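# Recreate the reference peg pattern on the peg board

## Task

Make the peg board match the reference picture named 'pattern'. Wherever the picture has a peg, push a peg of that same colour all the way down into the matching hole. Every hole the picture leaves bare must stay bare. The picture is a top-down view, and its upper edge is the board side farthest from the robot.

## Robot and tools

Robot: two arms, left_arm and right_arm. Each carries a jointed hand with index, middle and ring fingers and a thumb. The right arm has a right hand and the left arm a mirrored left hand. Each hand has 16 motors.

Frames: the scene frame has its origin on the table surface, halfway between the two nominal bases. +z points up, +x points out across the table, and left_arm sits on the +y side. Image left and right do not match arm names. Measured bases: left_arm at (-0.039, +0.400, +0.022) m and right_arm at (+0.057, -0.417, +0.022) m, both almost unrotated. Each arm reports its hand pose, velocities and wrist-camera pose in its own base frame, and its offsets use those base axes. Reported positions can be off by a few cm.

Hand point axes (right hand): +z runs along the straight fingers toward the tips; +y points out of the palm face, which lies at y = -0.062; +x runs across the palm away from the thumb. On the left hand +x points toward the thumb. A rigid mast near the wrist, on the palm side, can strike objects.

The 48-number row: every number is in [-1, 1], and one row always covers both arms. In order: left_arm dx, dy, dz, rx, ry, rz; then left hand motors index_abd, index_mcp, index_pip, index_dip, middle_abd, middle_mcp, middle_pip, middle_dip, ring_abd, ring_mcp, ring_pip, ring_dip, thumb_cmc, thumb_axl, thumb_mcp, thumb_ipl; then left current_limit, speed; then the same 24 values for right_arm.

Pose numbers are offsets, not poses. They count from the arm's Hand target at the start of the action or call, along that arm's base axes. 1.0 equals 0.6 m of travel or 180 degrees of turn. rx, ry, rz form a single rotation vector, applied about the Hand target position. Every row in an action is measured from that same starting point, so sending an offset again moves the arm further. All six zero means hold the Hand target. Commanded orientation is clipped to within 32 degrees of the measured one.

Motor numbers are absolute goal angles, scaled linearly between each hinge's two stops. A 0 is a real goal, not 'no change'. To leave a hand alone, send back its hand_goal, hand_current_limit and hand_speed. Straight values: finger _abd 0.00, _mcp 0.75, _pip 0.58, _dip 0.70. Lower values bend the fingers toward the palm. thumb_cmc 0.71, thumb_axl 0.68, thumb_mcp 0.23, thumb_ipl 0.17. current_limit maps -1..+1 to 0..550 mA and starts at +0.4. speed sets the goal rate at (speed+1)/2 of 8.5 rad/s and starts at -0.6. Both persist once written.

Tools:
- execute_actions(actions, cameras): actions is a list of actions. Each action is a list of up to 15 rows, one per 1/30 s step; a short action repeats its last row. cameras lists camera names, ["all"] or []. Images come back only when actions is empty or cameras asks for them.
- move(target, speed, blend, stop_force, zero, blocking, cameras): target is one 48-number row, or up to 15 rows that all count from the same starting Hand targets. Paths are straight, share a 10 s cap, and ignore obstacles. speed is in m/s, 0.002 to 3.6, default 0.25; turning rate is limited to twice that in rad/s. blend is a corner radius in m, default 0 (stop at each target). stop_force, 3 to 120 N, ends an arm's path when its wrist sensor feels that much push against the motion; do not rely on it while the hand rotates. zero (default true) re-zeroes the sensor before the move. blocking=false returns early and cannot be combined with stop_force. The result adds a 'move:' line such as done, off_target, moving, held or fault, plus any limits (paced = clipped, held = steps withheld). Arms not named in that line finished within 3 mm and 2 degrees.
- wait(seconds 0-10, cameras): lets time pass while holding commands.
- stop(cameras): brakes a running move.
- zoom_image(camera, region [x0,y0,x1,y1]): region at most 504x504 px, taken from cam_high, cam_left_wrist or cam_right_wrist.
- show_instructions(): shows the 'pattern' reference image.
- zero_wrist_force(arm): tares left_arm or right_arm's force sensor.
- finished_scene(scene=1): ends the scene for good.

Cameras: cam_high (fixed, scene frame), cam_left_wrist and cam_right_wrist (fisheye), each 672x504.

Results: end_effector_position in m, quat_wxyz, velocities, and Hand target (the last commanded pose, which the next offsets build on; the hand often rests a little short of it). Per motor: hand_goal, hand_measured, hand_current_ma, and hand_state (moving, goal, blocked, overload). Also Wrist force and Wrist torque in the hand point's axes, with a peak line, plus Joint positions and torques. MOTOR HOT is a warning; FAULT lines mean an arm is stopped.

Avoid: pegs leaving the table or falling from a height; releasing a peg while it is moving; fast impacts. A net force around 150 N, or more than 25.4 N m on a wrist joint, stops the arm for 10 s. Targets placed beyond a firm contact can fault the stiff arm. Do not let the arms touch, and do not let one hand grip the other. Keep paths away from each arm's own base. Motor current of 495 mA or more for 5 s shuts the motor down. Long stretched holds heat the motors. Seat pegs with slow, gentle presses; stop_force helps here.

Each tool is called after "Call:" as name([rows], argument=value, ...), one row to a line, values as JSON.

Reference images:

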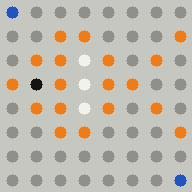

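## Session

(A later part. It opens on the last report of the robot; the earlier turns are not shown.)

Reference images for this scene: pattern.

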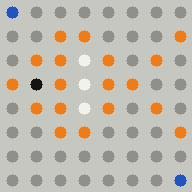

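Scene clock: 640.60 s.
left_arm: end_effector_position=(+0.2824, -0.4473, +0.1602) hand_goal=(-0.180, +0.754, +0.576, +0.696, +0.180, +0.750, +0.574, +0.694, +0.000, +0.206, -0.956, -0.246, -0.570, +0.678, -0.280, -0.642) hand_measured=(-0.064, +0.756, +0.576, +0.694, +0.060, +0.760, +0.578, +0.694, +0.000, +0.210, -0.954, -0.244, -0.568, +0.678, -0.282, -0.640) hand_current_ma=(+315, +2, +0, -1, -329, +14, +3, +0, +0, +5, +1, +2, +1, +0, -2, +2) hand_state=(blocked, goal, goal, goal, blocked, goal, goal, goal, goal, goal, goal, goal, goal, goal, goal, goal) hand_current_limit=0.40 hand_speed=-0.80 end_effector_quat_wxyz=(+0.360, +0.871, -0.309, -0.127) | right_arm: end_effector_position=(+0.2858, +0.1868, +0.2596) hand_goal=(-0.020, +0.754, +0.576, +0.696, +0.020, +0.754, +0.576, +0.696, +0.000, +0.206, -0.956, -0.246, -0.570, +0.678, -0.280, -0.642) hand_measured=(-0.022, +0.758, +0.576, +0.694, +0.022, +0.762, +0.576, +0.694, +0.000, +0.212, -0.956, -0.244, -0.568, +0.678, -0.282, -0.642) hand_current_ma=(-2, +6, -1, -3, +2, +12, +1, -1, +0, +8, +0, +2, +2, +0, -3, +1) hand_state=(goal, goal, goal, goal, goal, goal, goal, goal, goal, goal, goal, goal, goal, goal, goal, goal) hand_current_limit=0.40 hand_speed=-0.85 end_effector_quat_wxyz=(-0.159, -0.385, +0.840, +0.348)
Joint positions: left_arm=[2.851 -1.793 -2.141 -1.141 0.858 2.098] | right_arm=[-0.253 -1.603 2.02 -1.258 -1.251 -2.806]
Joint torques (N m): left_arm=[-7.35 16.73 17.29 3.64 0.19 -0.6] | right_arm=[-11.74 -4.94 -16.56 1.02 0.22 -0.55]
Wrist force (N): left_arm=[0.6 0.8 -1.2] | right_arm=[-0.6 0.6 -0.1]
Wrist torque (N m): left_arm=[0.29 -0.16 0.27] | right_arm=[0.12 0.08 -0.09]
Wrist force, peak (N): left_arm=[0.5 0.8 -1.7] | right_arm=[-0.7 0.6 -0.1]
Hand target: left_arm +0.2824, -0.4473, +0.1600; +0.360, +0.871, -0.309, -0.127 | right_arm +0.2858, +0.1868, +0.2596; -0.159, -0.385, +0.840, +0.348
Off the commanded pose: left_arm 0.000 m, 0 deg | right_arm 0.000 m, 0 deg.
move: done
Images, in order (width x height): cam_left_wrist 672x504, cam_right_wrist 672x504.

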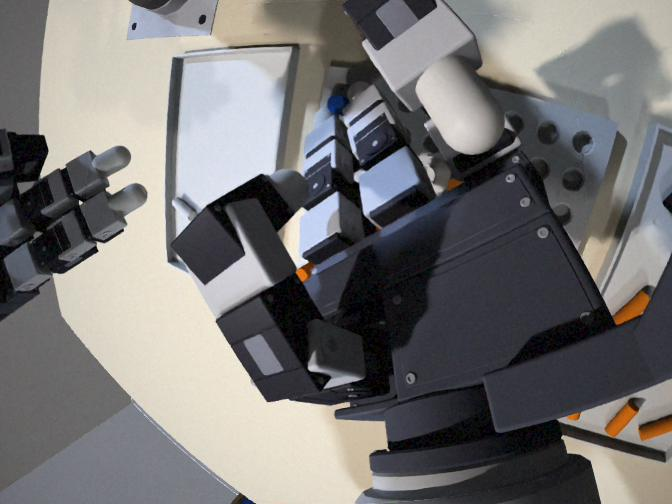

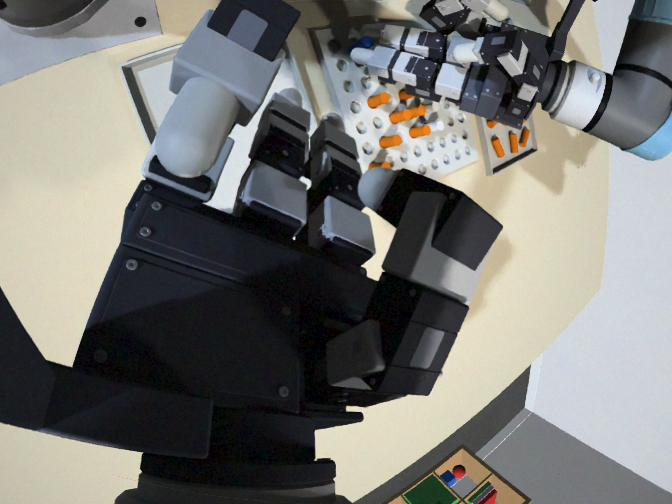

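Call:
move(target=[-0.024,-0.029,-0.0058,0,0,0,-0.18,0.754,0.576,0.696,0.18,0.750,0.574,0.694,0,0.205,-0.956,-0.246,-0.571,0.678,-0.281,-0.643,0.4,-0.8,0,0,0,0,0,0,-0.02,0.754,0.576,0.696,0.02,0.754,0.576,0.696,0,0.205,-0.956,-0.246,-0.571,0.678,-0.281,-0.643,0.4,-0.85], speed=0.06)

Call:
move(target=[0,0,-0.035,0,0,0,-0.18,0.754,0.576,0.696,0.18,0.750,0.574,0.694,0,0.205,-0.956,-0.246,-0.571,0.678,-0.281,-0.643,0.4,-0.8,0,0,0,0,0,0,-0.02,0.754,0.576,0.696,0.02,0.754,0.576,0.696,0,0.205,-0.956,-0.246,-0.571,0.678,-0.281,-0.643,0.4,-0.85], speed=0.02, stop_force=3, cameras=["cam_right_wrist"])

Call:
zoom_image(camera="cam_right_wrist", region=[315, 15, 395, 75])

Scene clock: 642.33 s.
left_arm: end_effector_position=(+0.2679, -0.4648, +0.1565) hand_goal=(-0.180, +0.754, +0.576, +0.696, +0.180, +0.750, +0.574, +0.694, +0.000, +0.206, -0.956, -0.246, -0.570, +0.678, -0.280, -0.642) hand_measured=(-0.064, +0.756, +0.576, +0.694, +0.060, +0.760, +0.578, +0.694, +0.000, +0.210, -0.954, -0.244, -0.568, +0.678, -0.282, -0.640) hand_current_ma=(+315, +2, +0, -1, -329, +14, +3, +0, +0, +5, +1, +2, +1, +0, -2, +2) hand_state=(blocked, goal, goal, goal, blocked, goal, goal, goal, goal, goal, goal, goal, goal, goal, goal, goal) hand_current_limit=0.40 hand_speed=-0.80 end_effector_quat_wxyz=(+0.361, +0.871, -0.309, -0.127) | right_arm: end_effector_position=(+0.2858, +0.1868, +0.2596) hand_goal=(-0.020, +0.754, +0.576, +0.696, +0.020, +0.754, +0.576, +0.696, +0.000, +0.206, -0.956, -0.246, -0.570, +0.678, -0.280, -0.642) hand_measured=(-0.022, +0.758, +0.576, +0.694, +0.022, +0.762, +0.576, +0.694, +0.000, +0.212, -0.956, -0.244, -0.568, +0.678, -0.282, -0.642) hand_current_ma=(-2, +6, -1, -3, +2, +12, +1, -1, +0, +8, +0, +2, +2, +0, -3, +1) hand_state=(goal, goal, goal, goal, goal, goal, goal, goal, goal, goal, goal, goal, goal, goal, goal, goal) hand_current_limit=0.40 hand_speed=-0.85 end_effector_quat_wxyz=(-0.159, -0.385, +0.840, +0.348)
Joint positions: left_arm=[2.805 -1.801 -2.157 -1.08 0.843 2.041] | right_arm=[-0.253 -1.603 2.02 -1.258 -1.251 -2.806]
Joint torques (N m): left_arm=[8.27 30.89 23.86 0.13 0.94 1.41] | right_arm=[-12.77 -3.7 -17.13 0.99 0.38 -0.33]
Wrist force (N): left_arm=[0.5 0.8 -1.3] | right_arm=[-0.3 0.5 0.1]
Wrist torque (N m): left_arm=[0.28 -0.15 0.29] | right_arm=[0.09 0.03 -0.07]
Wrist force, peak (N): left_arm=[0.8 0.4 -1.9] | right_arm=[-0.7 0.7 0.1]
Hand target: left_arm +0.2680, -0.4647, +0.1566; +0.360, +0.871, -0.309, -0.127 | right_arm +0.2858, +0.1868, +0.2596; -0.159, -0.385, +0.840, +0.348
Off the commanded pose: left_arm 0.000 m, 0 deg | right_arm 0.000 m, 0 deg.
move: done

Scene clock: 644.07 s.
left_arm: end_effector_position=(+0.2680, -0.4647, +0.1413) hand_goal=(-0.180, +0.754, +0.576, +0.696, +0.180, +0.750, +0.574, +0.694, +0.000, +0.206, -0.956, -0.246, -0.570, +0.678, -0.280, -0.642) hand_measured=(-0.064, +0.748, +0.568, +0.692, +0.060, +0.754, +0.574, +0.692, +0.000, +0.212, -0.954, -0.244, -0.568, +0.678, -0.282, -0.640) hand_current_ma=(+315, -7, -10, -4, -329, +5, +0, -1, +0, +5, +1, +2, +1, +0, -2, +2) hand_state=(blocked, goal, goal, goal, blocked, goal, goal, goal, goal, goal, goal, goal, goal, goal, goal, goal) hand_current_limit=0.40 hand_speed=-0.80 end_effector_quat_wxyz=(+0.360, +0.871, -0.309, -0.127) | right_arm: end_effector_position=(+0.2858, +0.1868, +0.2596) hand_goal=(-0.020, +0.754, +0.576, +0.696, +0.020, +0.754, +0.576, +0.696, +0.000, +0.206, -0.956, -0.246, -0.570, +0.678, -0.280, -0.642) hand_measured=(-0.022, +0.758, +0.576, +0.694, +0.022, +0.762, +0.576, +0.694, +0.000, +0.212, -0.956, -0.244, -0.568, +0.678, -0.282, -0.642) hand_current_ma=(-2, +6, -1, -3, +2, +12, +1, -1, +0, +8, +0, +2, +2, +0, -3, +1) hand_state=(goal, goal, goal, goal, goal, goal, goal, goal, goal, goal, goal, goal, goal, goal, goal, goal) hand_current_limit=0.40 hand_speed=-0.85 end_effector_quat_wxyz=(-0.159, -0.385, +0.840, +0.348)
Joint positions: left_arm=[2.805 -1.833 -2.17 -1.034 0.843 2.041] | right_arm=[-0.253 -1.603 2.02 -1.258 -1.251 -2.806]
Joint torques (N m): left_arm=[5.93 30.82 25.11 3.67 0.95 0.15] | right_arm=[-12.09 -4.82 -16.73 0.98 0.51 -0.3]
Wrist force (N): left_arm=[0.6 1.0 -1.7] | right_arm=[-0.7 0.6 0.0]
Wrist torque (N m): left_arm=[0.26 -0.18 0.30] | right_arm=[0.11 0.08 -0.09]
Wrist force, peak (N): left_arm=[0.2 2.6 -4.8] | right_arm=[-0.4 0.8 -0.1]
Hand target: left_arm +0.2680, -0.4647, +0.1413; +0.360, +0.871, -0.309, -0.127 (not the last commanded pose) | right_arm +0.2858, +0.1868, +0.2596; -0.159, -0.385, +0.840, +0.348
Off the commanded pose: left_arm 0.006 m, 0 deg | right_arm 0.000 m, 0 deg.
move: contact (left_arm)
Images, in order (width x height): cam_right_wrist 672x504.

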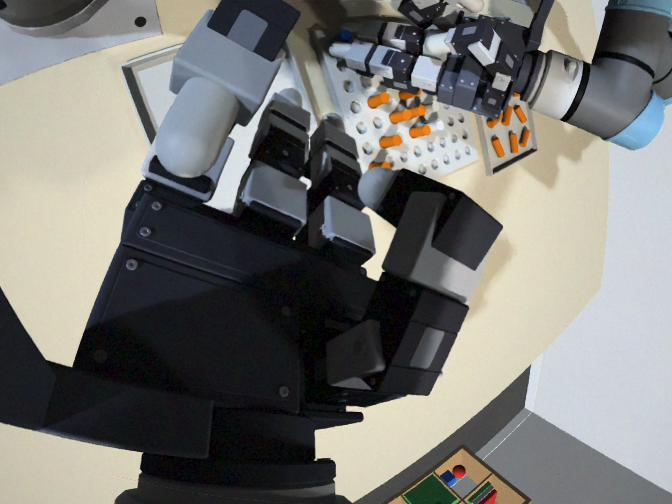

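Scaled by 6.300 from the camera's 672x504 image, which has a finer 960x720 frame.

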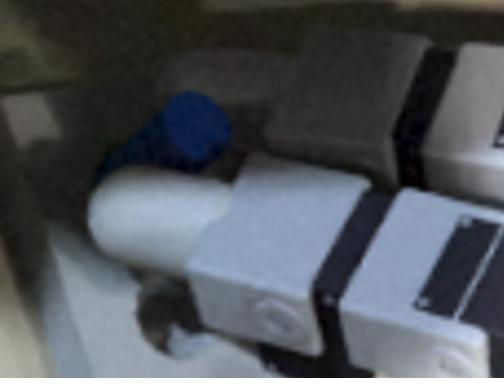

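Call:
move([
  [0,0,0.0018,0,0,0,-0.02,0.754,0.576,0.696,0.02,0.750,0.574,0.694,0,0.205,-0.956,-0.246,-0.571,0.678,-0.281,-0.643,0.4,-0.85,0,0,0,0,0,0,-0.02,0.754,0.576,0.696,0.02,0.754,0.576,0.696,0,0.205,-0.956,-0.246,-0.571,0.678,-0.281,-0.643,0.4,-0.85],
  [0,0,0.1812,0,0,0,-0.02,0.754,0.576,0.696,0.02,0.750,0.574,0.694,0,0.205,-0.956,-0.246,-0.571,0.678,-0.281,-0.643,0.4,-0.85,0.0757,-0.0653,0,0,0,0,-0.02,0.754,0.576,0.696,0.02,0.754,0.576,0.696,0,0.205,-0.956,-0.246,-0.571,0.678,-0.281,-0.643,0.4,-0.85],
  [0.025,0.3453,-0.1355,0.4788,-0.1696,0.1696,-0.02,0.754,0.576,0.696,0.02,0.750,0.574,0.694,0,0.205,-0.956,-0.246,-0.571,0.678,-0.281,-0.643,0.4,-0.85,0.0757,-0.0653,0,0,0,0,-0.02,0.754,0.576,0.696,0.02,0.754,0.576,0.696,0,0.205,-0.956,-0.246,-0.571,0.678,-0.281,-0.643,0.4,-0.85],
], speed=[0.03,0.25,0.45], blend=[0,0.03,0], cameras=["cam_left_wrist","cam_right_wrist","cam_high"])

Call:
zoom_image(camera="cam_left_wrist", region=[270, 20, 390, 110])

Call:
zoom_image(camera="cam_right_wrist", region=[320, 0, 480, 120])

Scene clock: 650.83 s.
left_arm: end_effector_position=(+0.2830, -0.2576, +0.0600) hand_goal=(-0.020, +0.754, +0.576, +0.696, +0.020, +0.750, +0.574, +0.694, +0.000, +0.206, -0.956, -0.246, -0.570, +0.678, -0.280, -0.642) hand_measured=(-0.022, +0.748, +0.576, +0.694, +0.022, +0.744, +0.574, +0.692, +0.000, +0.210, -0.954, -0.244, -0.568, +0.678, -0.282, -0.640) hand_current_ma=(-1, -6, +0, -2, +1, -5, +0, -1, +0, +3, +1, +2, +1, +0, -1, +2) hand_state=(goal, goal, goal, goal, goal, goal, goal, goal, goal, goal, goal, goal, goal, goal, goal, goal) hand_current_limit=0.40 hand_speed=-0.85 end_effector_quat_wxyz=(-0.383, +0.924, -0.001, +0.000) | right_arm: end_effector_position=(+0.3312, +0.1476, +0.2596) hand_goal=(-0.020, +0.754, +0.576, +0.696, +0.020, +0.754, +0.576, +0.696, +0.000, +0.206, -0.956, -0.246, -0.570, +0.678, -0.280, -0.642) hand_measured=(-0.022, +0.758, +0.576, +0.694, +0.022, +0.762, +0.576, +0.694, +0.000, +0.212, -0.956, -0.244, -0.568, +0.678, -0.282, -0.642) hand_current_ma=(-2, +6, -1, -3, +2, +12, +1, -1, +0, +8, +0, +2, +2, +0, -3, +1) hand_state=(goal, goal, goal, goal, goal, goal, goal, goal, goal, goal, goal, goal, goal, goal, goal, goal) hand_current_limit=0.40 hand_speed=-0.85 end_effector_quat_wxyz=(-0.159, -0.385, +0.840, +0.348)
Joint positions: left_arm=[2.502 -1.66 -2.18 -1.41 2.175 0.761] | right_arm=[-0.309 -1.492 1.904 -1.239 -1.289 -2.85]
Joint torques (N m): left_arm=[7.1 18.98 10.94 1.23 2 -1.22] | right_arm=[11.66 -39.07 -24.26 -1.98 2.31 1.7]
Wrist force (N): left_arm=[0.1 -0.8 -0.2] | right_arm=[-0.1 0.3 0.1]
Wrist torque (N m): left_arm=[-0.13 -0.02 -0.27] | right_arm=[0.07 0.01 -0.02]
Wrist force, peak (N): left_arm=[1.0 2.2 -2.2] | right_arm=[-0.6 1.7 0.8]
Hand target: left_arm +0.2830, -0.2575, +0.0600; -0.383, +0.924, -0.001, +0.000 | right_arm +0.3312, +0.1476, +0.2596; -0.159, -0.385, +0.840, +0.348
Off the commanded pose: left_arm 0.000 m, 0 deg | right_arm 0.000 m, 0 deg.
move: done

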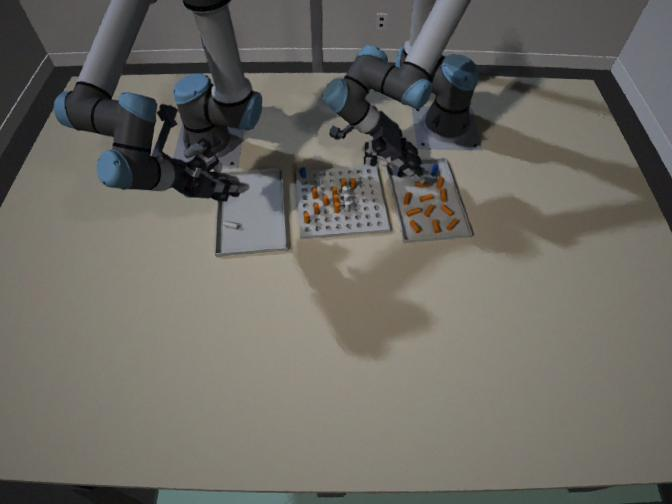

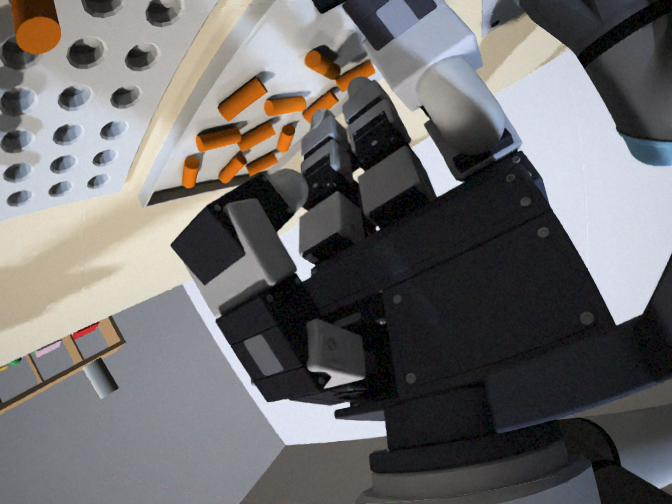

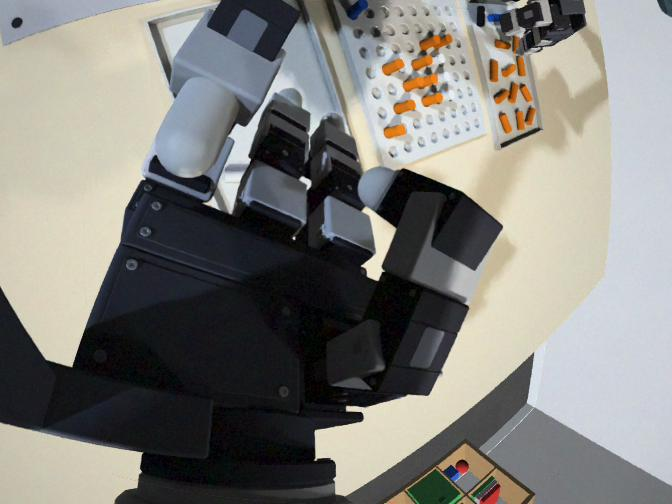

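Scaled by 4.200 from the camera's 672x504 image, which has a finer 960x720 frame.

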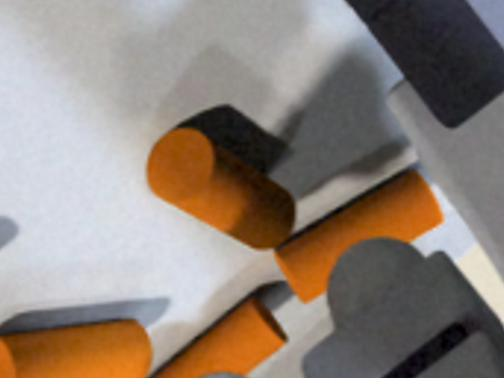

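Scaled by 3.150 from the camera's 672x504 image, which has a finer 960x720 frame.

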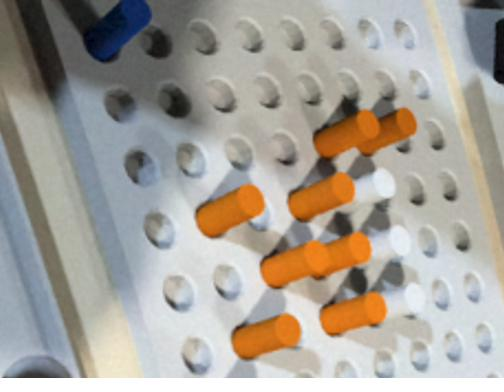

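Call:
move(target=[-0.0028,0.0007,-0.05,0,0,0,-0.02,0.754,0.576,0.696,0.02,0.750,0.574,0.694,0,0.205,-0.956,-0.246,-0.571,0.678,-0.281,-0.643,0.4,-0.85,0,0,0,0,0,0,-0.02,0.754,0.576,0.696,0.02,0.754,0.576,0.696,0,0.205,-0.956,-0.246,-0.571,0.678,-0.281,-0.643,0.4,-0.85], speed=0.12)

Call:
move(target=[0,0,-0.03,0,0,0,-0.02,0.754,0.576,0.696,0.02,0.750,0.574,0.694,0,0.205,-0.956,-0.246,-0.571,0.678,-0.281,-0.643,0.4,-0.85,0,0,0,0,0,0,-0.02,0.754,0.576,0.696,0.02,0.754,0.576,0.696,0,0.205,-0.956,-0.246,-0.571,0.678,-0.281,-0.643,0.4,-0.85], speed=0.03, stop_force=3, cameras=["cam_left_wrist"])

Call:
zoom_image(camera="cam_left_wrist", region=[290, 50, 410, 140])

Scene clock: 653.03 s.
left_arm: end_effector_position=(+0.2813, -0.2571, +0.0299) hand_goal=(-0.020, +0.754, +0.576, +0.696, +0.020, +0.750, +0.574, +0.694, +0.000, +0.206, -0.956, -0.246, -0.570, +0.678, -0.280, -0.642) hand_measured=(-0.022, +0.748, +0.576, +0.694, +0.022, +0.744, +0.574, +0.692, +0.000, +0.210, -0.954, -0.244, -0.568, +0.678, -0.280, -0.640) hand_current_ma=(-1, -6, +0, -2, +1, -6, +0, -1, +0, +3, +1, +2, +1, +0, -1, +2) hand_state=(goal, goal, goal, goal, goal, goal, goal, goal, goal, goal, goal, goal, goal, goal, goal, goal) hand_current_limit=0.40 hand_speed=-0.85 end_effector_quat_wxyz=(-0.383, +0.924, -0.001, +0.000) | right_arm: end_effector_position=(+0.3312, +0.1476, +0.2596) hand_goal=(-0.020, +0.754, +0.576, +0.696, +0.020, +0.754, +0.576, +0.696, +0.000, +0.206, -0.956, -0.246, -0.570, +0.678, -0.280, -0.642) hand_measured=(-0.022, +0.758, +0.576, +0.694, +0.022, +0.762, +0.576, +0.694, +0.000, +0.212, -0.956, -0.244, -0.568, +0.678, -0.282, -0.642) hand_current_ma=(-2, +6, -1, -3, +2, +12, +1, -1, +0, +8, +0, +2, +2, +0, -3, +1) hand_state=(goal, goal, goal, goal, goal, goal, goal, goal, goal, goal, goal, goal, goal, goal, goal, goal) hand_current_limit=0.40 hand_speed=-0.85 end_effector_quat_wxyz=(-0.159, -0.385, +0.840, +0.348)
Joint positions: left_arm=[2.5 -1.716 -2.218 -1.317 2.174 0.759] | right_arm=[-0.309 -1.492 1.904 -1.239 -1.289 -2.85]
Joint torques (N m): left_arm=[-5.13 28.85 25.42 0.35 -0.63 1.05] | right_arm=[11.79 -38.07 -25.42 -2.06 2.35 1.43]
Wrist force (N): left_arm=[-0.1 -0.8 -0.5] | right_arm=[-0.3 0.2 0.2]
Wrist torque (N m): left_arm=[-0.10 -0.01 -0.21] | right_arm=[0.06 0.03 -0.05]
Wrist force, peak (N): left_arm=[-0.2 -1.5 -0.8] | right_arm=[-0.7 0.4 0.0]
Hand target: left_arm +0.2813, -0.2571, +0.0300; -0.383, +0.924, -0.001, +0.000 | right_arm +0.3312, +0.1476, +0.2596; -0.159, -0.385, +0.840, +0.348
Off the commanded pose: left_arm 0.000 m, 0 deg | right_arm 0.000 m, 0 deg.
move: done

Scene clock: 654.47 s.
left_arm: end_effector_position=(+0.2813, -0.2571, +0.0181) hand_goal=(-0.020, +0.754, +0.576, +0.696, +0.020, +0.750, +0.574, +0.694, +0.000, +0.206, -0.956, -0.246, -0.570, +0.678, -0.280, -0.642) hand_measured=(-0.022, +0.748, +0.576, +0.696, +0.022, +0.746, +0.576, +0.694, +0.000, +0.208, -0.954, -0.244, -0.568, +0.678, -0.280, -0.640) hand_current_ma=(-1, -6, +0, +0, +1, -4, +1, +0, +0, +2, +1, +2, +1, +0, -1, +2) hand_state=(goal, goal, goal, goal, goal, goal, goal, goal, goal, goal, goal, goal, goal, goal, goal, goal) hand_current_limit=0.40 hand_speed=-0.85 end_effector_quat_wxyz=(-0.383, +0.924, -0.001, +0.000) | right_arm: end_effector_position=(+0.3312, +0.1476, +0.2596) hand_goal=(-0.020, +0.754, +0.576, +0.696, +0.020, +0.754, +0.576, +0.696, +0.000, +0.206, -0.956, -0.246, -0.570, +0.678, -0.280, -0.642) hand_measured=(-0.022, +0.758, +0.576, +0.694, +0.022, +0.762, +0.576, +0.694, +0.000, +0.212, -0.956, -0.244, -0.568, +0.678, -0.282, -0.642) hand_current_ma=(-2, +6, -1, -3, +2, +12, +1, -1, +0, +8, +0, +2, +2, +0, -3, +1) hand_state=(goal, goal, goal, goal, goal, goal, goal, goal, goal, goal, goal, goal, goal, goal, goal, goal) hand_current_limit=0.40 hand_speed=-0.85 end_effector_quat_wxyz=(-0.159, -0.385, +0.840, +0.348)
Joint positions: left_arm=[2.5 -1.742 -2.231 -1.28 2.174 0.759] | right_arm=[-0.309 -1.492 1.904 -1.239 -1.289 -2.85]
Joint torques (N m): left_arm=[-3.39 13.09 24.16 3.03 0.2 -0.11] | right_arm=[12.08 -38.5 -25.69 -2.03 2.44 1.48]
Wrist force (N): left_arm=[-0.3 -0.8 -0.4] | right_arm=[-0.5 0.3 0.2]
Wrist torque (N m): left_arm=[-0.10 0.01 -0.23] | right_arm=[0.07 0.06 -0.06]
Wrist force, peak (N): left_arm=[-0.5 -2.5 -3.2] | right_arm=[-0.5 0.6 0.2]
Hand target: left_arm +0.2813, -0.2571, +0.0181; -0.383, +0.924, -0.001, +0.000 (not the last commanded pose) | right_arm +0.3312, +0.1476, +0.2596; -0.159, -0.385, +0.840, +0.348
Off the commanded pose: left_arm 0.006 m, 0 deg | right_arm 0.000 m, 0 deg.
move: contact (left_arm)
Images, in order (width x height): cam_left_wrist 672x504.

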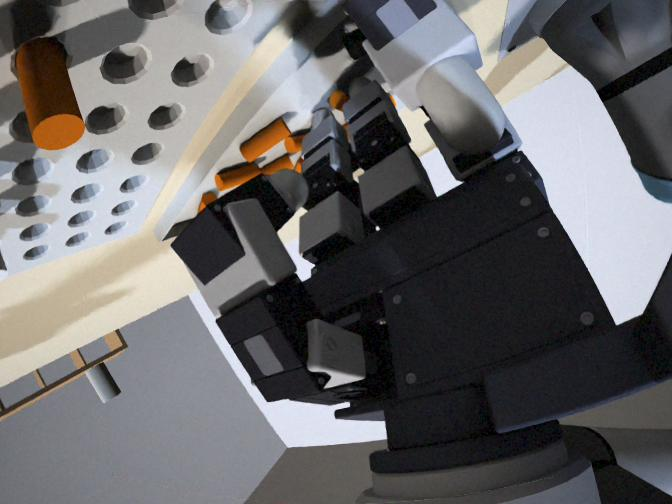

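Scaled by 4.200 from the camera's 672x504 image, which has a finer 960x720 frame.

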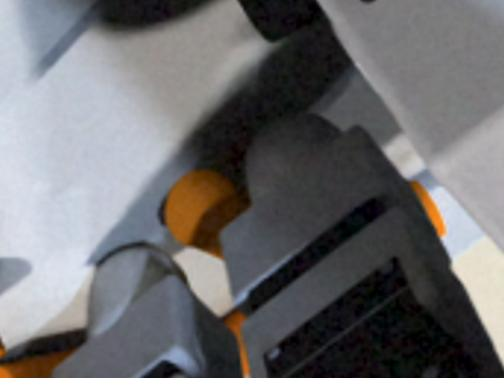

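Call:
move([
  [0,0,0,0,0,0,-0.08,0.754,0.576,0.696,0.08,0.750,0.574,0.694,0,0.205,-0.956,-0.246,-0.571,0.678,-0.281,-0.643,0.4,-0.92,0,0,0,0,0,0,-0.02,0.754,0.576,0.696,0.02,0.754,0.576,0.696,0,0.205,-0.956,-0.246,-0.571,0.678,-0.281,-0.643,0.4,-0.85],
  [0,0,0,0,0,0,-0.18,0.754,0.576,0.696,0.18,0.750,0.574,0.694,0,0.205,-0.956,-0.246,-0.571,0.678,-0.281,-0.643,0.4,-0.8,0,0,0,0,0,0,-0.02,0.754,0.576,0.696,0.02,0.754,0.576,0.696,0,0.205,-0.956,-0.246,-0.571,0.678,-0.281,-0.643,0.4,-0.85],
  [0,0,0.2392,0,0,0,-0.18,0.754,0.576,0.696,0.18,0.750,0.574,0.694,0,0.205,-0.956,-0.246,-0.571,0.678,-0.281,-0.643,0.4,-0.8,0,0,0,0,0,0,-0.02,0.754,0.576,0.696,0.02,0.754,0.576,0.696,0,0.205,-0.956,-0.246,-0.571,0.678,-0.281,-0.643,0.4,-0.85],
  [0.0773,-0.3355,0.3198,-0.4788,0.1696,-0.1696,-0.18,0.754,0.576,0.696,0.18,0.750,0.574,0.694,0,0.205,-0.956,-0.246,-0.571,0.678,-0.281,-0.643,0.4,-0.8,0,0,0,0,0,0,-0.02,0.754,0.576,0.696,0.02,0.754,0.576,0.696,0,0.205,-0.956,-0.246,-0.571,0.678,-0.281,-0.643,0.4,-0.85],
  [0.0773,-0.3355,0.2365,-0.4788,0.1696,-0.1696,-0.18,0.754,0.576,0.696,0.18,0.750,0.574,0.694,0,0.205,-0.956,-0.246,-0.571,0.678,-0.281,-0.643,0.4,-0.8,0,0,0,0,0,0,-0.02,0.754,0.576,0.696,0.02,0.754,0.576,0.696,0,0.205,-0.956,-0.246,-0.571,0.678,-0.281,-0.643,0.4,-0.85],
], speed=[0.1,0.1,0.3,0.4,0.15], blend=[0,0,0.03,0,0], cameras=["cam_left_wrist","cam_right_wrist"])

Call:
zoom_image(camera="cam_right_wrist", region=[320, 10, 420, 85])

Call:
zoom_image(camera="cam_left_wrist", region=[300, 60, 400, 135])

Scene clock: 661.43 s.
left_arm: end_effector_position=(+0.3277, -0.4584, +0.1600) hand_goal=(-0.180, +0.754, +0.576, +0.696, +0.180, +0.750, +0.574, +0.694, +0.000, +0.206, -0.956, -0.246, -0.570, +0.678, -0.280, -0.642) hand_measured=(-0.066, +0.762, +0.576, +0.696, +0.064, +0.752, +0.572, +0.694, +0.000, +0.212, -0.954, -0.244, -0.568, +0.678, -0.282, -0.640) hand_current_ma=(+307, +9, +0, +0, -317, +1, -1, +0, +0, +5, +1, +2, +1, +0, -1, +2) hand_state=(blocked, goal, goal, goal, blocked, goal, goal, goal, goal, goal, goal, goal, goal, goal, goal, goal) hand_current_limit=0.40 hand_speed=-0.80 end_effector_quat_wxyz=(+0.360, +0.871, -0.309, -0.127) | right_arm: end_effector_position=(+0.3312, +0.1476, +0.2596) hand_goal=(-0.020, +0.754, +0.576, +0.696, +0.020, +0.754, +0.576, +0.696, +0.000, +0.206, -0.956, -0.246, -0.570, +0.678, -0.280, -0.642) hand_measured=(-0.022, +0.758, +0.576, +0.694, +0.022, +0.762, +0.576, +0.694, +0.000, +0.212, -0.956, -0.244, -0.568, +0.678, -0.282, -0.642) hand_current_ma=(-2, +6, -1, -3, +2, +12, +1, -1, +0, +8, +0, +2, +2, +0, -3, +1) hand_state=(goal, goal, goal, goal, goal, goal, goal, goal, goal, goal, goal, goal, goal, goal, goal, goal) hand_current_limit=0.40 hand_speed=-0.85 end_effector_quat_wxyz=(-0.159, -0.385, +0.840, +0.348)
Joint positions: left_arm=[2.856 -1.881 -2.016 -1.181 0.86 2.104] | right_arm=[-0.309 -1.492 1.904 -1.239 -1.289 -2.85]
Joint torques (N m): left_arm=[-8.35 26.94 22.21 2.97 -3.45 -0.18] | right_arm=[11.63 -38.93 -26.09 -1.85 2.15 1.11]
Wrist force (N): left_arm=[0.4 0.4 -1.4] | right_arm=[-0.4 0.4 0.1]
Wrist torque (N m): left_arm=[0.25 -0.14 0.34] | right_arm=[0.09 0.04 -0.05]
Wrist force, peak (N): left_arm=[0.5 1.9 -2.6] | right_arm=[-0.6 0.6 -0.1]
Hand target: left_arm +0.3277, -0.4584, +0.1600; +0.360, +0.871, -0.309, -0.127 | right_arm +0.3312, +0.1476, +0.2596; -0.159, -0.385, +0.840, +0.348
Off the commanded pose: left_arm 0.000 m, 0 deg | right_arm 0.000 m, 0 deg.
move: done
Images, in order (width x height): cam_left_wrist 672x504, cam_right_wrist 672x504.

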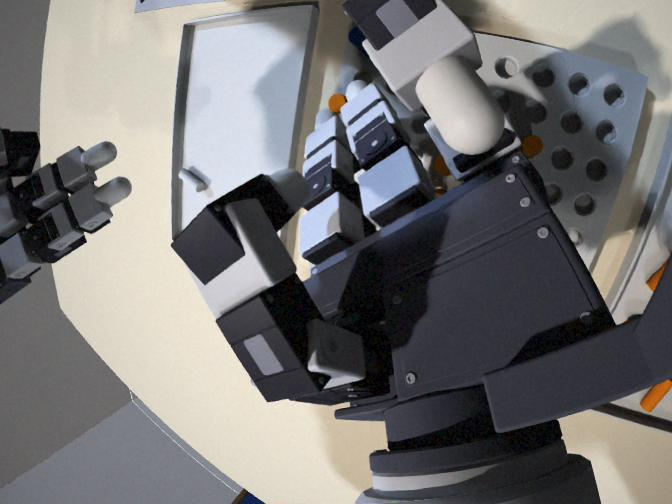

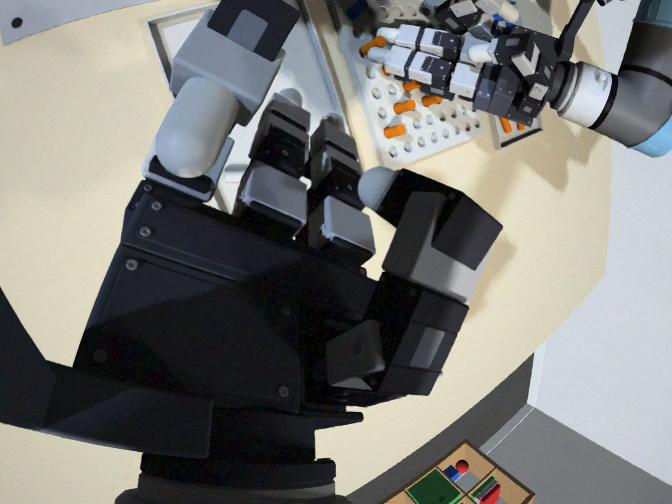

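Scaled by 5.040 from the camera's 672x504 image, which has a finer 960x720 frame.

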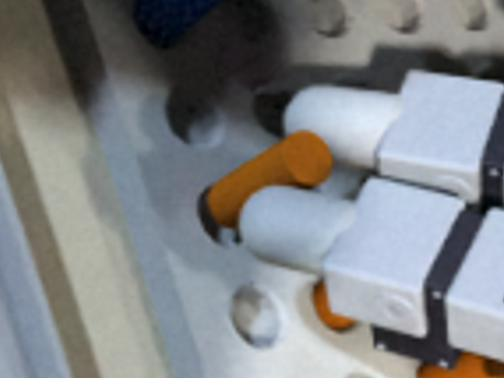

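Scaled by 5.040 from the camera's 672x504 image, which has a finer 960x720 frame.

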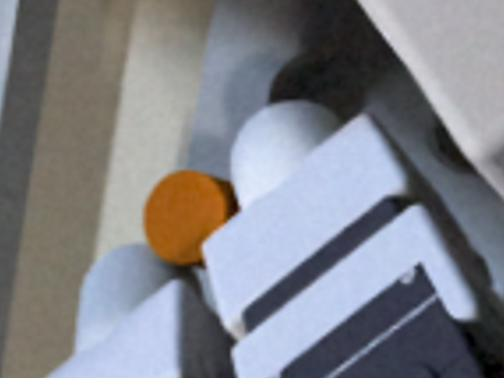

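Call:
move([
  [-0.0005,0.0052,-0.003,0,0,0,-0.18,0.754,0.576,0.696,0.18,0.750,0.574,0.694,0,0.205,-0.956,-0.246,-0.571,0.678,-0.281,-0.643,0.4,-0.8,0,0,0,0,0,0,-0.02,0.754,0.576,0.696,0.02,0.754,0.576,0.696,0,0.205,-0.956,-0.246,-0.571,0.678,-0.281,-0.643,0.4,-0.85],
  [-0.0005,0.0052,-0.04,0,0,0,-0.18,0.754,0.576,0.696,0.18,0.750,0.574,0.694,0,0.205,-0.956,-0.246,-0.571,0.678,-0.281,-0.643,0.4,-0.8,0,0,0,0,0,0,-0.02,0.754,0.576,0.696,0.02,0.754,0.576,0.696,0,0.205,-0.956,-0.246,-0.571,0.678,-0.281,-0.643,0.4,-0.85],
], speed=[0.03,0.02], stop_force=3, cameras=["cam_right_wrist"])

Call:
zoom_image(camera="cam_right_wrist", region=[320, 10, 420, 85])

Scene clock: 664.67 s.
left_arm: end_effector_position=(+0.3274, -0.4551, +0.1557) hand_goal=(-0.180, +0.754, +0.576, +0.696, +0.180, +0.750, +0.574, +0.694, +0.000, +0.206, -0.956, -0.246, -0.570, +0.678, -0.280, -0.642) hand_measured=(-0.066, +0.752, +0.570, +0.692, +0.064, +0.744, +0.564, +0.690, +0.000, +0.212, -0.954, -0.244, -0.568, +0.678, -0.282, -0.640) hand_current_ma=(+307, -1, -5, -2, -314, -8, -12, -3, +0, +5, +1, +2, +1, +0, -2, +2) hand_state=(blocked, goal, goal, goal, blocked, goal, goal, goal, goal, goal, goal, goal, goal, goal, goal, goal) hand_current_limit=0.40 hand_speed=-0.80 end_effector_quat_wxyz=(+0.360, +0.871, -0.309, -0.127) | right_arm: end_effector_position=(+0.3312, +0.1476, +0.2596) hand_goal=(-0.020, +0.754, +0.576, +0.696, +0.020, +0.754, +0.576, +0.696, +0.000, +0.206, -0.956, -0.246, -0.570, +0.678, -0.280, -0.642) hand_measured=(-0.022, +0.758, +0.576, +0.694, +0.022, +0.762, +0.576, +0.694, +0.000, +0.212, -0.956, -0.244, -0.568, +0.678, -0.282, -0.642) hand_current_ma=(-2, +6, -1, -3, +2, +12, +1, -1, +0, +8, +0, +2, +2, +0, -3, +1) hand_state=(goal, goal, goal, goal, goal, goal, goal, goal, goal, goal, goal, goal, goal, goal, goal, goal) hand_current_limit=0.40 hand_speed=-0.85 end_effector_quat_wxyz=(-0.159, -0.385, +0.840, +0.348)
Joint positions: left_arm=[2.862 -1.885 -2.025 -1.174 0.862 2.111] | right_arm=[-0.309 -1.492 1.904 -1.239 -1.289 -2.85]
Joint torques (N m): left_arm=[7.04 27.04 24.05 3.7 0.86 1.56] | right_arm=[11.03 -39.41 -26.37 -1.78 2.08 0.78]
Wrist force (N): left_arm=[0.3 1.2 -2.3] | right_arm=[-0.5 0.3 0.1]
Wrist torque (N m): left_arm=[0.27 -0.06 0.26] | right_arm=[0.08 0.05 -0.06]
Wrist force, peak (N): left_arm=[1.2 2.6 -4.0] | right_arm=[-0.4 0.5 0.4]
Hand target: left_arm +0.3274, -0.4551, +0.1557; +0.360, +0.871, -0.309, -0.127 (not the last commanded pose) | right_arm +0.3312, +0.1476, +0.2596; -0.159, -0.385, +0.840, +0.348
Off the commanded pose: left_arm 0.020 m, 0 deg | right_arm 0.000 m, 0 deg.
move: contact (left_arm); path passed 1 of 2 targets
Images, in order (width x height): cam_right_wrist 672x504.

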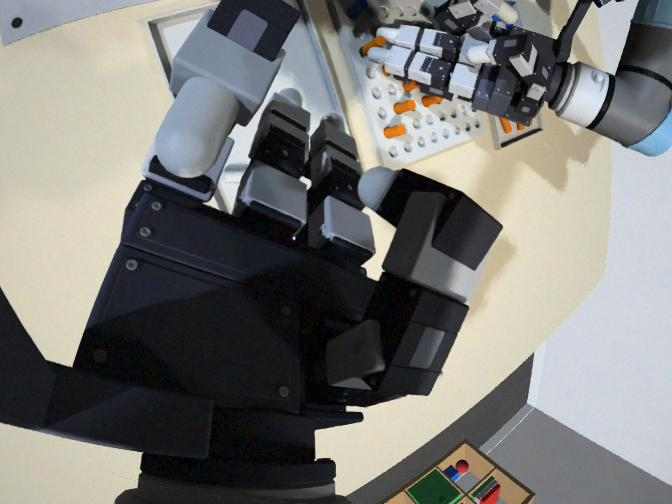

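Scaled by 5.040 from the camera's 672x504 image, which has a finer 960x720 frame.

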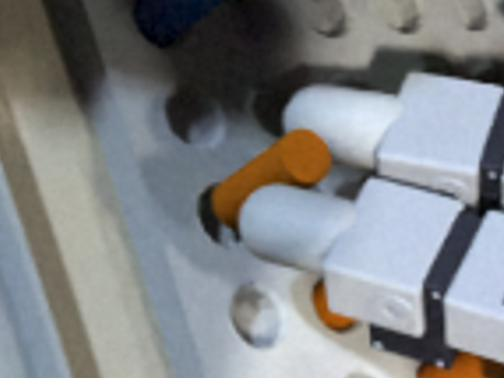

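Call:
move([
  [0.003,-0.0032,0.0045,0,0,0,-0.18,0.754,0.576,0.696,0.18,0.750,0.574,0.694,0,0.205,-0.956,-0.246,-0.571,0.678,-0.281,-0.643,0.4,-0.8,0,0,0,0,0,0,-0.02,0.754,0.576,0.696,0.02,0.754,0.576,0.696,0,0.205,-0.956,-0.246,-0.571,0.678,-0.281,-0.643,0.4,-0.85],
  [0.003,-0.0032,-0.04,0,0,0,-0.18,0.754,0.576,0.696,0.18,0.750,0.574,0.694,0,0.205,-0.956,-0.246,-0.571,0.678,-0.281,-0.643,0.4,-0.8,0,0,0,0,0,0,-0.02,0.754,0.576,0.696,0.02,0.754,0.576,0.696,0,0.205,-0.956,-0.246,-0.571,0.678,-0.281,-0.643,0.4,-0.85],
], speed=[0.03,0.02], stop_force=3, cameras=["cam_right_wrist"])

Call:
zoom_image(camera="cam_right_wrist", region=[320, 10, 420, 85])

Scene clock: 667.00 s.
left_arm: end_effector_position=(+0.3292, -0.4571, +0.1501) hand_goal=(-0.180, +0.754, +0.576, +0.696, +0.180, +0.750, +0.574, +0.694, +0.000, +0.206, -0.956, -0.246, -0.570, +0.678, -0.280, -0.642) hand_measured=(-0.066, +0.750, +0.570, +0.692, +0.066, +0.736, +0.572, +0.696, +0.000, +0.212, -0.954, -0.244, -0.568, +0.678, -0.282, -0.640) hand_current_ma=(+307, -4, -7, -4, -310, -20, -2, +2, +0, +5, +1, +2, +1, +0, -2, +2) hand_state=(blocked, goal, goal, goal, blocked, goal, goal, goal, goal, goal, goal, goal, goal, goal, goal, goal) hand_current_limit=0.40 hand_speed=-0.80 end_effector_quat_wxyz=(+0.360, +0.871, -0.309, -0.127) | right_arm: end_effector_position=(+0.3312, +0.1476, +0.2596) hand_goal=(-0.020, +0.754, +0.576, +0.696, +0.020, +0.754, +0.576, +0.696, +0.000, +0.206, -0.956, -0.246, -0.570, +0.678, -0.280, -0.642) hand_measured=(-0.022, +0.758, +0.576, +0.694, +0.022, +0.762, +0.576, +0.694, +0.000, +0.212, -0.956, -0.244, -0.568, +0.678, -0.282, -0.642) hand_current_ma=(-2, +6, -1, -3, +2, +12, +1, -1, +0, +8, +0, +2, +2, +0, -3, +1) hand_state=(goal, goal, goal, goal, goal, goal, goal, goal, goal, goal, goal, goal, goal, goal, goal, goal) hand_current_limit=0.40 hand_speed=-0.85 end_effector_quat_wxyz=(-0.159, -0.385, +0.840, +0.348)
Joint positions: left_arm=[2.859 -1.9 -2.023 -1.158 0.861 2.108] | right_arm=[-0.309 -1.492 1.904 -1.239 -1.289 -2.85]
Joint torques (N m): left_arm=[-0.78 39.04 24.23 3.62 -2.03 0.6] | right_arm=[11.7 -38.78 -26.38 -1.71 2.02 0.89]
Wrist force (N): left_arm=[0.7 1.8 -2.6] | right_arm=[-0.5 0.5 0.1]
Wrist torque (N m): left_arm=[0.30 -0.14 0.36] | right_arm=[0.11 0.05 -0.05]
Wrist force, peak (N): left_arm=[1.1 4.6 -5.4] | right_arm=[-0.3 0.7 0.3]
Hand target: left_arm +0.3292, -0.4571, +0.1501; +0.360, +0.871, -0.309, -0.127 (not the last commanded pose) | right_arm +0.3312, +0.1476, +0.2596; -0.159, -0.385, +0.840, +0.348
Off the commanded pose: left_arm 0.018 m, 0 deg | right_arm 0.000 m, 0 deg.
move: contact (left_arm); path passed 1 of 2 targets
Images, in order (width x height): cam_right_wrist 672x504.

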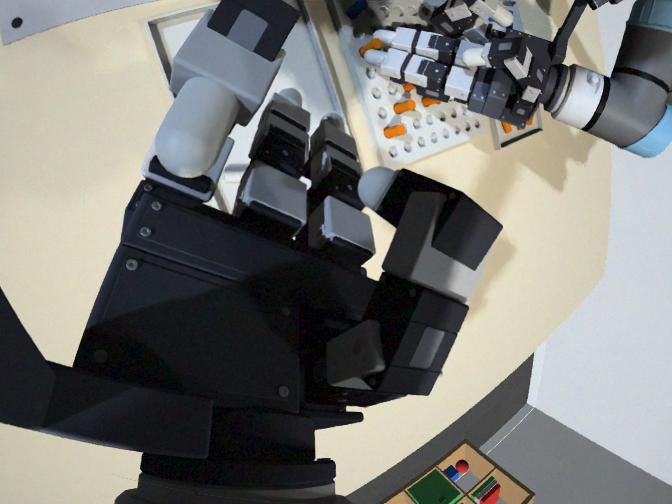

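Scaled by 5.040 from the camera's 672x504 image, which has a finer 960x720 frame.

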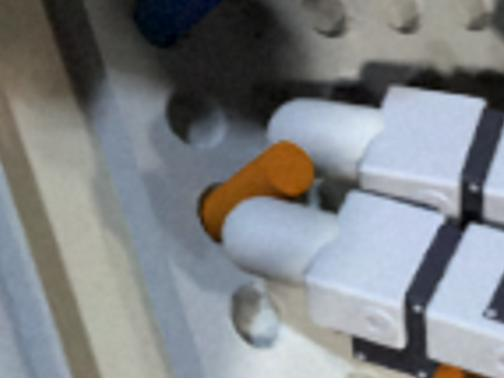

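Call:
move([
  [0.001,0.0025,0.0025,0,0,0,-0.18,0.754,0.576,0.696,0.18,0.750,0.574,0.694,0,0.205,-0.956,-0.246,-0.571,0.678,-0.281,-0.643,0.4,-0.8,0,0,0,0,0,0,-0.02,0.754,0.576,0.696,0.02,0.754,0.576,0.696,0,0.205,-0.956,-0.246,-0.571,0.678,-0.281,-0.643,0.4,-0.85],
  [0.001,0.0025,-0.04,0,0,0,-0.18,0.754,0.576,0.696,0.18,0.750,0.574,0.694,0,0.205,-0.956,-0.246,-0.571,0.678,-0.281,-0.643,0.4,-0.8,0,0,0,0,0,0,-0.02,0.754,0.576,0.696,0.02,0.754,0.576,0.696,0,0.205,-0.956,-0.246,-0.571,0.678,-0.281,-0.643,0.4,-0.85],
], speed=[0.02,0.02], stop_force=3.5, cameras=["cam_right_wrist"])

Call:
zoom_image(camera="cam_right_wrist", region=[320, 10, 420, 85])

Scene clock: 668.83 s.
left_arm: end_effector_position=(+0.3299, -0.4555, +0.1497) hand_goal=(-0.180, +0.754, +0.576, +0.696, +0.180, +0.750, +0.574, +0.694, +0.000, +0.206, -0.956, -0.246, -0.570, +0.678, -0.280, -0.642) hand_measured=(-0.066, +0.748, +0.568, +0.690, +0.066, +0.732, +0.572, +0.700, +0.000, +0.212, -0.954, -0.244, -0.568, +0.678, -0.282, -0.640) hand_current_ma=(+307, -8, -10, -5, -308, -30, -2, +5, +0, +5, +1, +2, +1, +0, -2, +2) hand_state=(blocked, goal, goal, goal, blocked, goal, goal, goal, goal, goal, goal, goal, goal, goal, goal, goal) hand_current_limit=0.40 hand_speed=-0.80 end_effector_quat_wxyz=(+0.361, +0.871, -0.309, -0.127) | right_arm: end_effector_position=(+0.3312, +0.1476, +0.2596) hand_goal=(-0.020, +0.754, +0.576, +0.696, +0.020, +0.754, +0.576, +0.696, +0.000, +0.206, -0.956, -0.246, -0.570, +0.678, -0.280, -0.642) hand_measured=(-0.022, +0.758, +0.576, +0.694, +0.022, +0.762, +0.576, +0.694, +0.000, +0.212, -0.956, -0.244, -0.568, +0.678, -0.282, -0.642) hand_current_ma=(-2, +6, -1, -3, +2, +12, +1, -1, +0, +8, +0, +2, +2, +0, -3, +1) hand_state=(goal, goal, goal, goal, goal, goal, goal, goal, goal, goal, goal, goal, goal, goal, goal, goal) hand_current_limit=0.40 hand_speed=-0.85 end_effector_quat_wxyz=(-0.159, -0.385, +0.840, +0.348)
Joint positions: left_arm=[2.862 -1.9 -2.023 -1.16 0.863 2.112] | right_arm=[-0.309 -1.492 1.904 -1.239 -1.289 -2.85]
Joint torques (N m): left_arm=[3.38 22.41 25.51 3.39 1.3 1.36] | right_arm=[10.52 -38.33 -26.18 -1.72 1.91 0.63]
Wrist force (N): left_arm=[0.6 2.0 -2.3] | right_arm=[-0.5 0.2 0.1]
Wrist torque (N m): left_arm=[0.26 -0.09 0.28] | right_arm=[0.07 0.06 -0.05]
Wrist force, peak (N): left_arm=[1.1 4.7 -5.5] | right_arm=[-0.6 0.6 0.2]
Hand target: left_arm +0.3299, -0.4555, +0.1497; +0.361, +0.871, -0.309, -0.127 (not the last commanded pose) | right_arm +0.3312, +0.1476, +0.2596; -0.159, -0.385, +0.840, +0.348
Off the commanded pose: left_arm 0.024 m, 0 deg | right_arm 0.000 m, 0 deg.
move: contact (left_arm); path passed 1 of 2 targets
Images, in order (width x height): cam_right_wrist 672x504.

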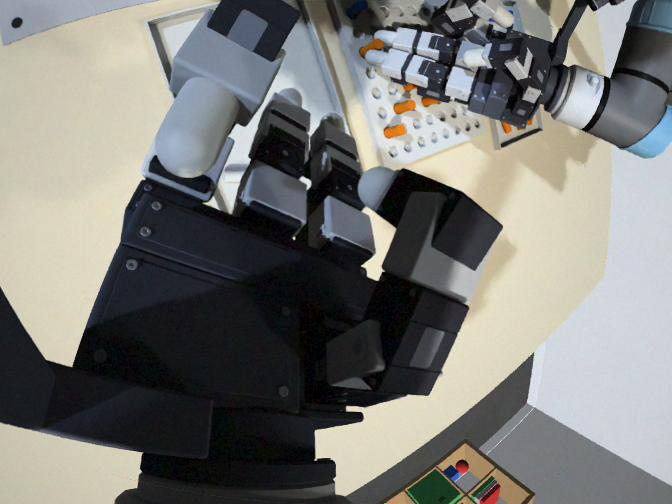

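Scaled by 5.040 from the camera's 672x504 image, which has a finer 960x720 frame.

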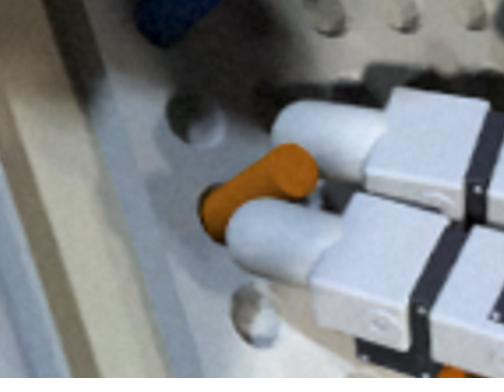

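Call:
move([
  [-0.001,-0.002,0.0025,0,0,0,-0.18,0.754,0.576,0.696,0.18,0.750,0.574,0.694,0,0.205,-0.956,-0.246,-0.571,0.678,-0.281,-0.643,0.4,-0.8,0,0,0,0,0,0,-0.02,0.754,0.576,0.696,0.02,0.754,0.576,0.696,0,0.205,-0.956,-0.246,-0.571,0.678,-0.281,-0.643,0.4,-0.85],
  [-0.001,-0.002,0.0025,0,0,0,-0.02,0.754,0.576,0.696,0.02,0.750,0.574,0.694,0,0.205,-0.956,-0.246,-0.571,0.678,-0.281,-0.643,0.4,-0.88,0,0,0,0,0,0,-0.02,0.754,0.576,0.696,0.02,0.754,0.576,0.696,0,0.205,-0.956,-0.246,-0.571,0.678,-0.281,-0.643,0.4,-0.85],
], speed=[0.02,0.02], cameras=["cam_right_wrist","cam_left_wrist"])

Call:
zoom_image(camera="cam_right_wrist", region=[320, 10, 420, 85])

Call:
zoom_image(camera="cam_left_wrist", region=[300, 60, 400, 135])

Scene clock: 670.83 s.
left_arm: end_effector_position=(+0.3293, -0.4568, +0.1512) hand_goal=(-0.020, +0.754, +0.576, +0.696, +0.020, +0.750, +0.574, +0.694, +0.000, +0.206, -0.956, -0.246, -0.570, +0.678, -0.280, -0.642) hand_measured=(-0.022, +0.758, +0.574, +0.694, +0.026, +0.748, +0.572, +0.696, +0.000, +0.212, -0.954, -0.244, -0.568, +0.678, -0.282, -0.640) hand_current_ma=(-2, +3, -1, -2, +5, -2, -2, +1, +0, +5, +1, +2, +1, +0, -2, +2) hand_state=(goal, goal, goal, goal, goal, goal, goal, goal, goal, goal, goal, goal, goal, goal, goal, goal) hand_current_limit=0.40 hand_speed=-0.88 end_effector_quat_wxyz=(+0.361, +0.871, -0.309, -0.127) | right_arm: end_effector_position=(+0.3312, +0.1476, +0.2596) hand_goal=(-0.020, +0.754, +0.576, +0.696, +0.020, +0.754, +0.576, +0.696, +0.000, +0.206, -0.956, -0.246, -0.570, +0.678, -0.280, -0.642) hand_measured=(-0.022, +0.758, +0.576, +0.694, +0.022, +0.762, +0.576, +0.694, +0.000, +0.212, -0.956, -0.244, -0.568, +0.678, -0.282, -0.642) hand_current_ma=(-2, +6, -1, -3, +2, +12, +1, -1, +0, +8, +0, +2, +2, +0, -3, +1) hand_state=(goal, goal, goal, goal, goal, goal, goal, goal, goal, goal, goal, goal, goal, goal, goal, goal) hand_current_limit=0.40 hand_speed=-0.85 end_effector_quat_wxyz=(-0.159, -0.385, +0.840, +0.348)
Joint positions: left_arm=[2.859 -1.898 -2.022 -1.161 0.862 2.109] | right_arm=[-0.309 -1.492 1.904 -1.239 -1.289 -2.85]
Joint torques (N m): left_arm=[4.84 31.01 21.43 1.38 -2.29 1.14] | right_arm=[11.18 -37.63 -26.3 -1.65 1.86 0.64]
Wrist force (N): left_arm=[0.5 1.3 -1.8] | right_arm=[-0.2 0.2 0.2]
Wrist torque (N m): left_arm=[0.22 -0.16 0.34] | right_arm=[0.06 0.02 -0.03]
Wrist force, peak (N): left_arm=[0.7 2.5 -2.9] | right_arm=[-0.3 0.5 0.6]
Hand target: left_arm +0.3293, -0.4567, +0.1512; +0.361, +0.871, -0.309, -0.127 | right_arm +0.3312, +0.1476, +0.2596; -0.159, -0.385, +0.840, +0.348
Off the commanded pose: left_arm 0.000 m, 0 deg | right_arm 0.000 m, 0 deg.
move: done
Images, in order (width x height): cam_left_wrist 672x504, cam_right_wrist 672x504.

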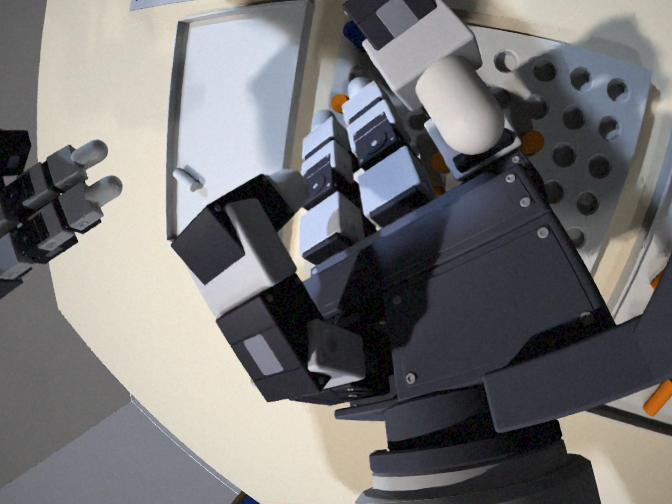

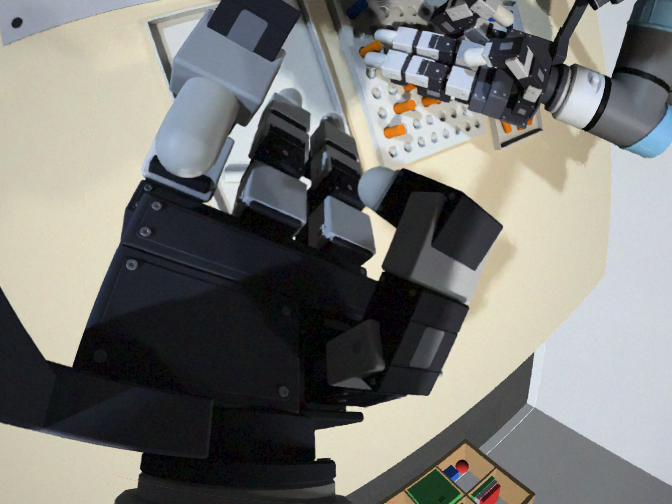

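Scaled by 5.040 from the camera's 672x504 image, which has a finer 960x720 frame.

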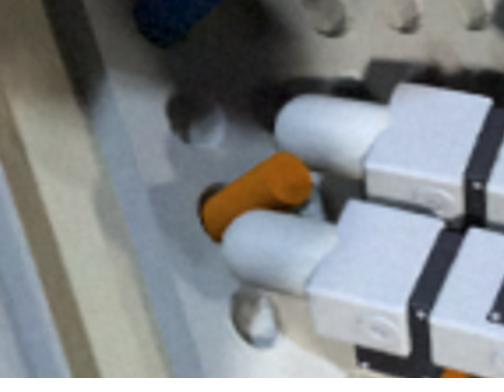

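Scaled by 5.040 from the camera's 672x504 image, which has a finer 960x720 frame.

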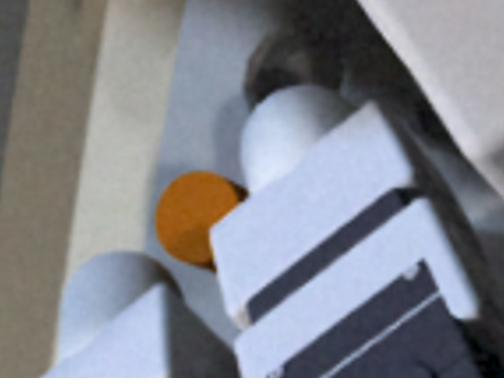

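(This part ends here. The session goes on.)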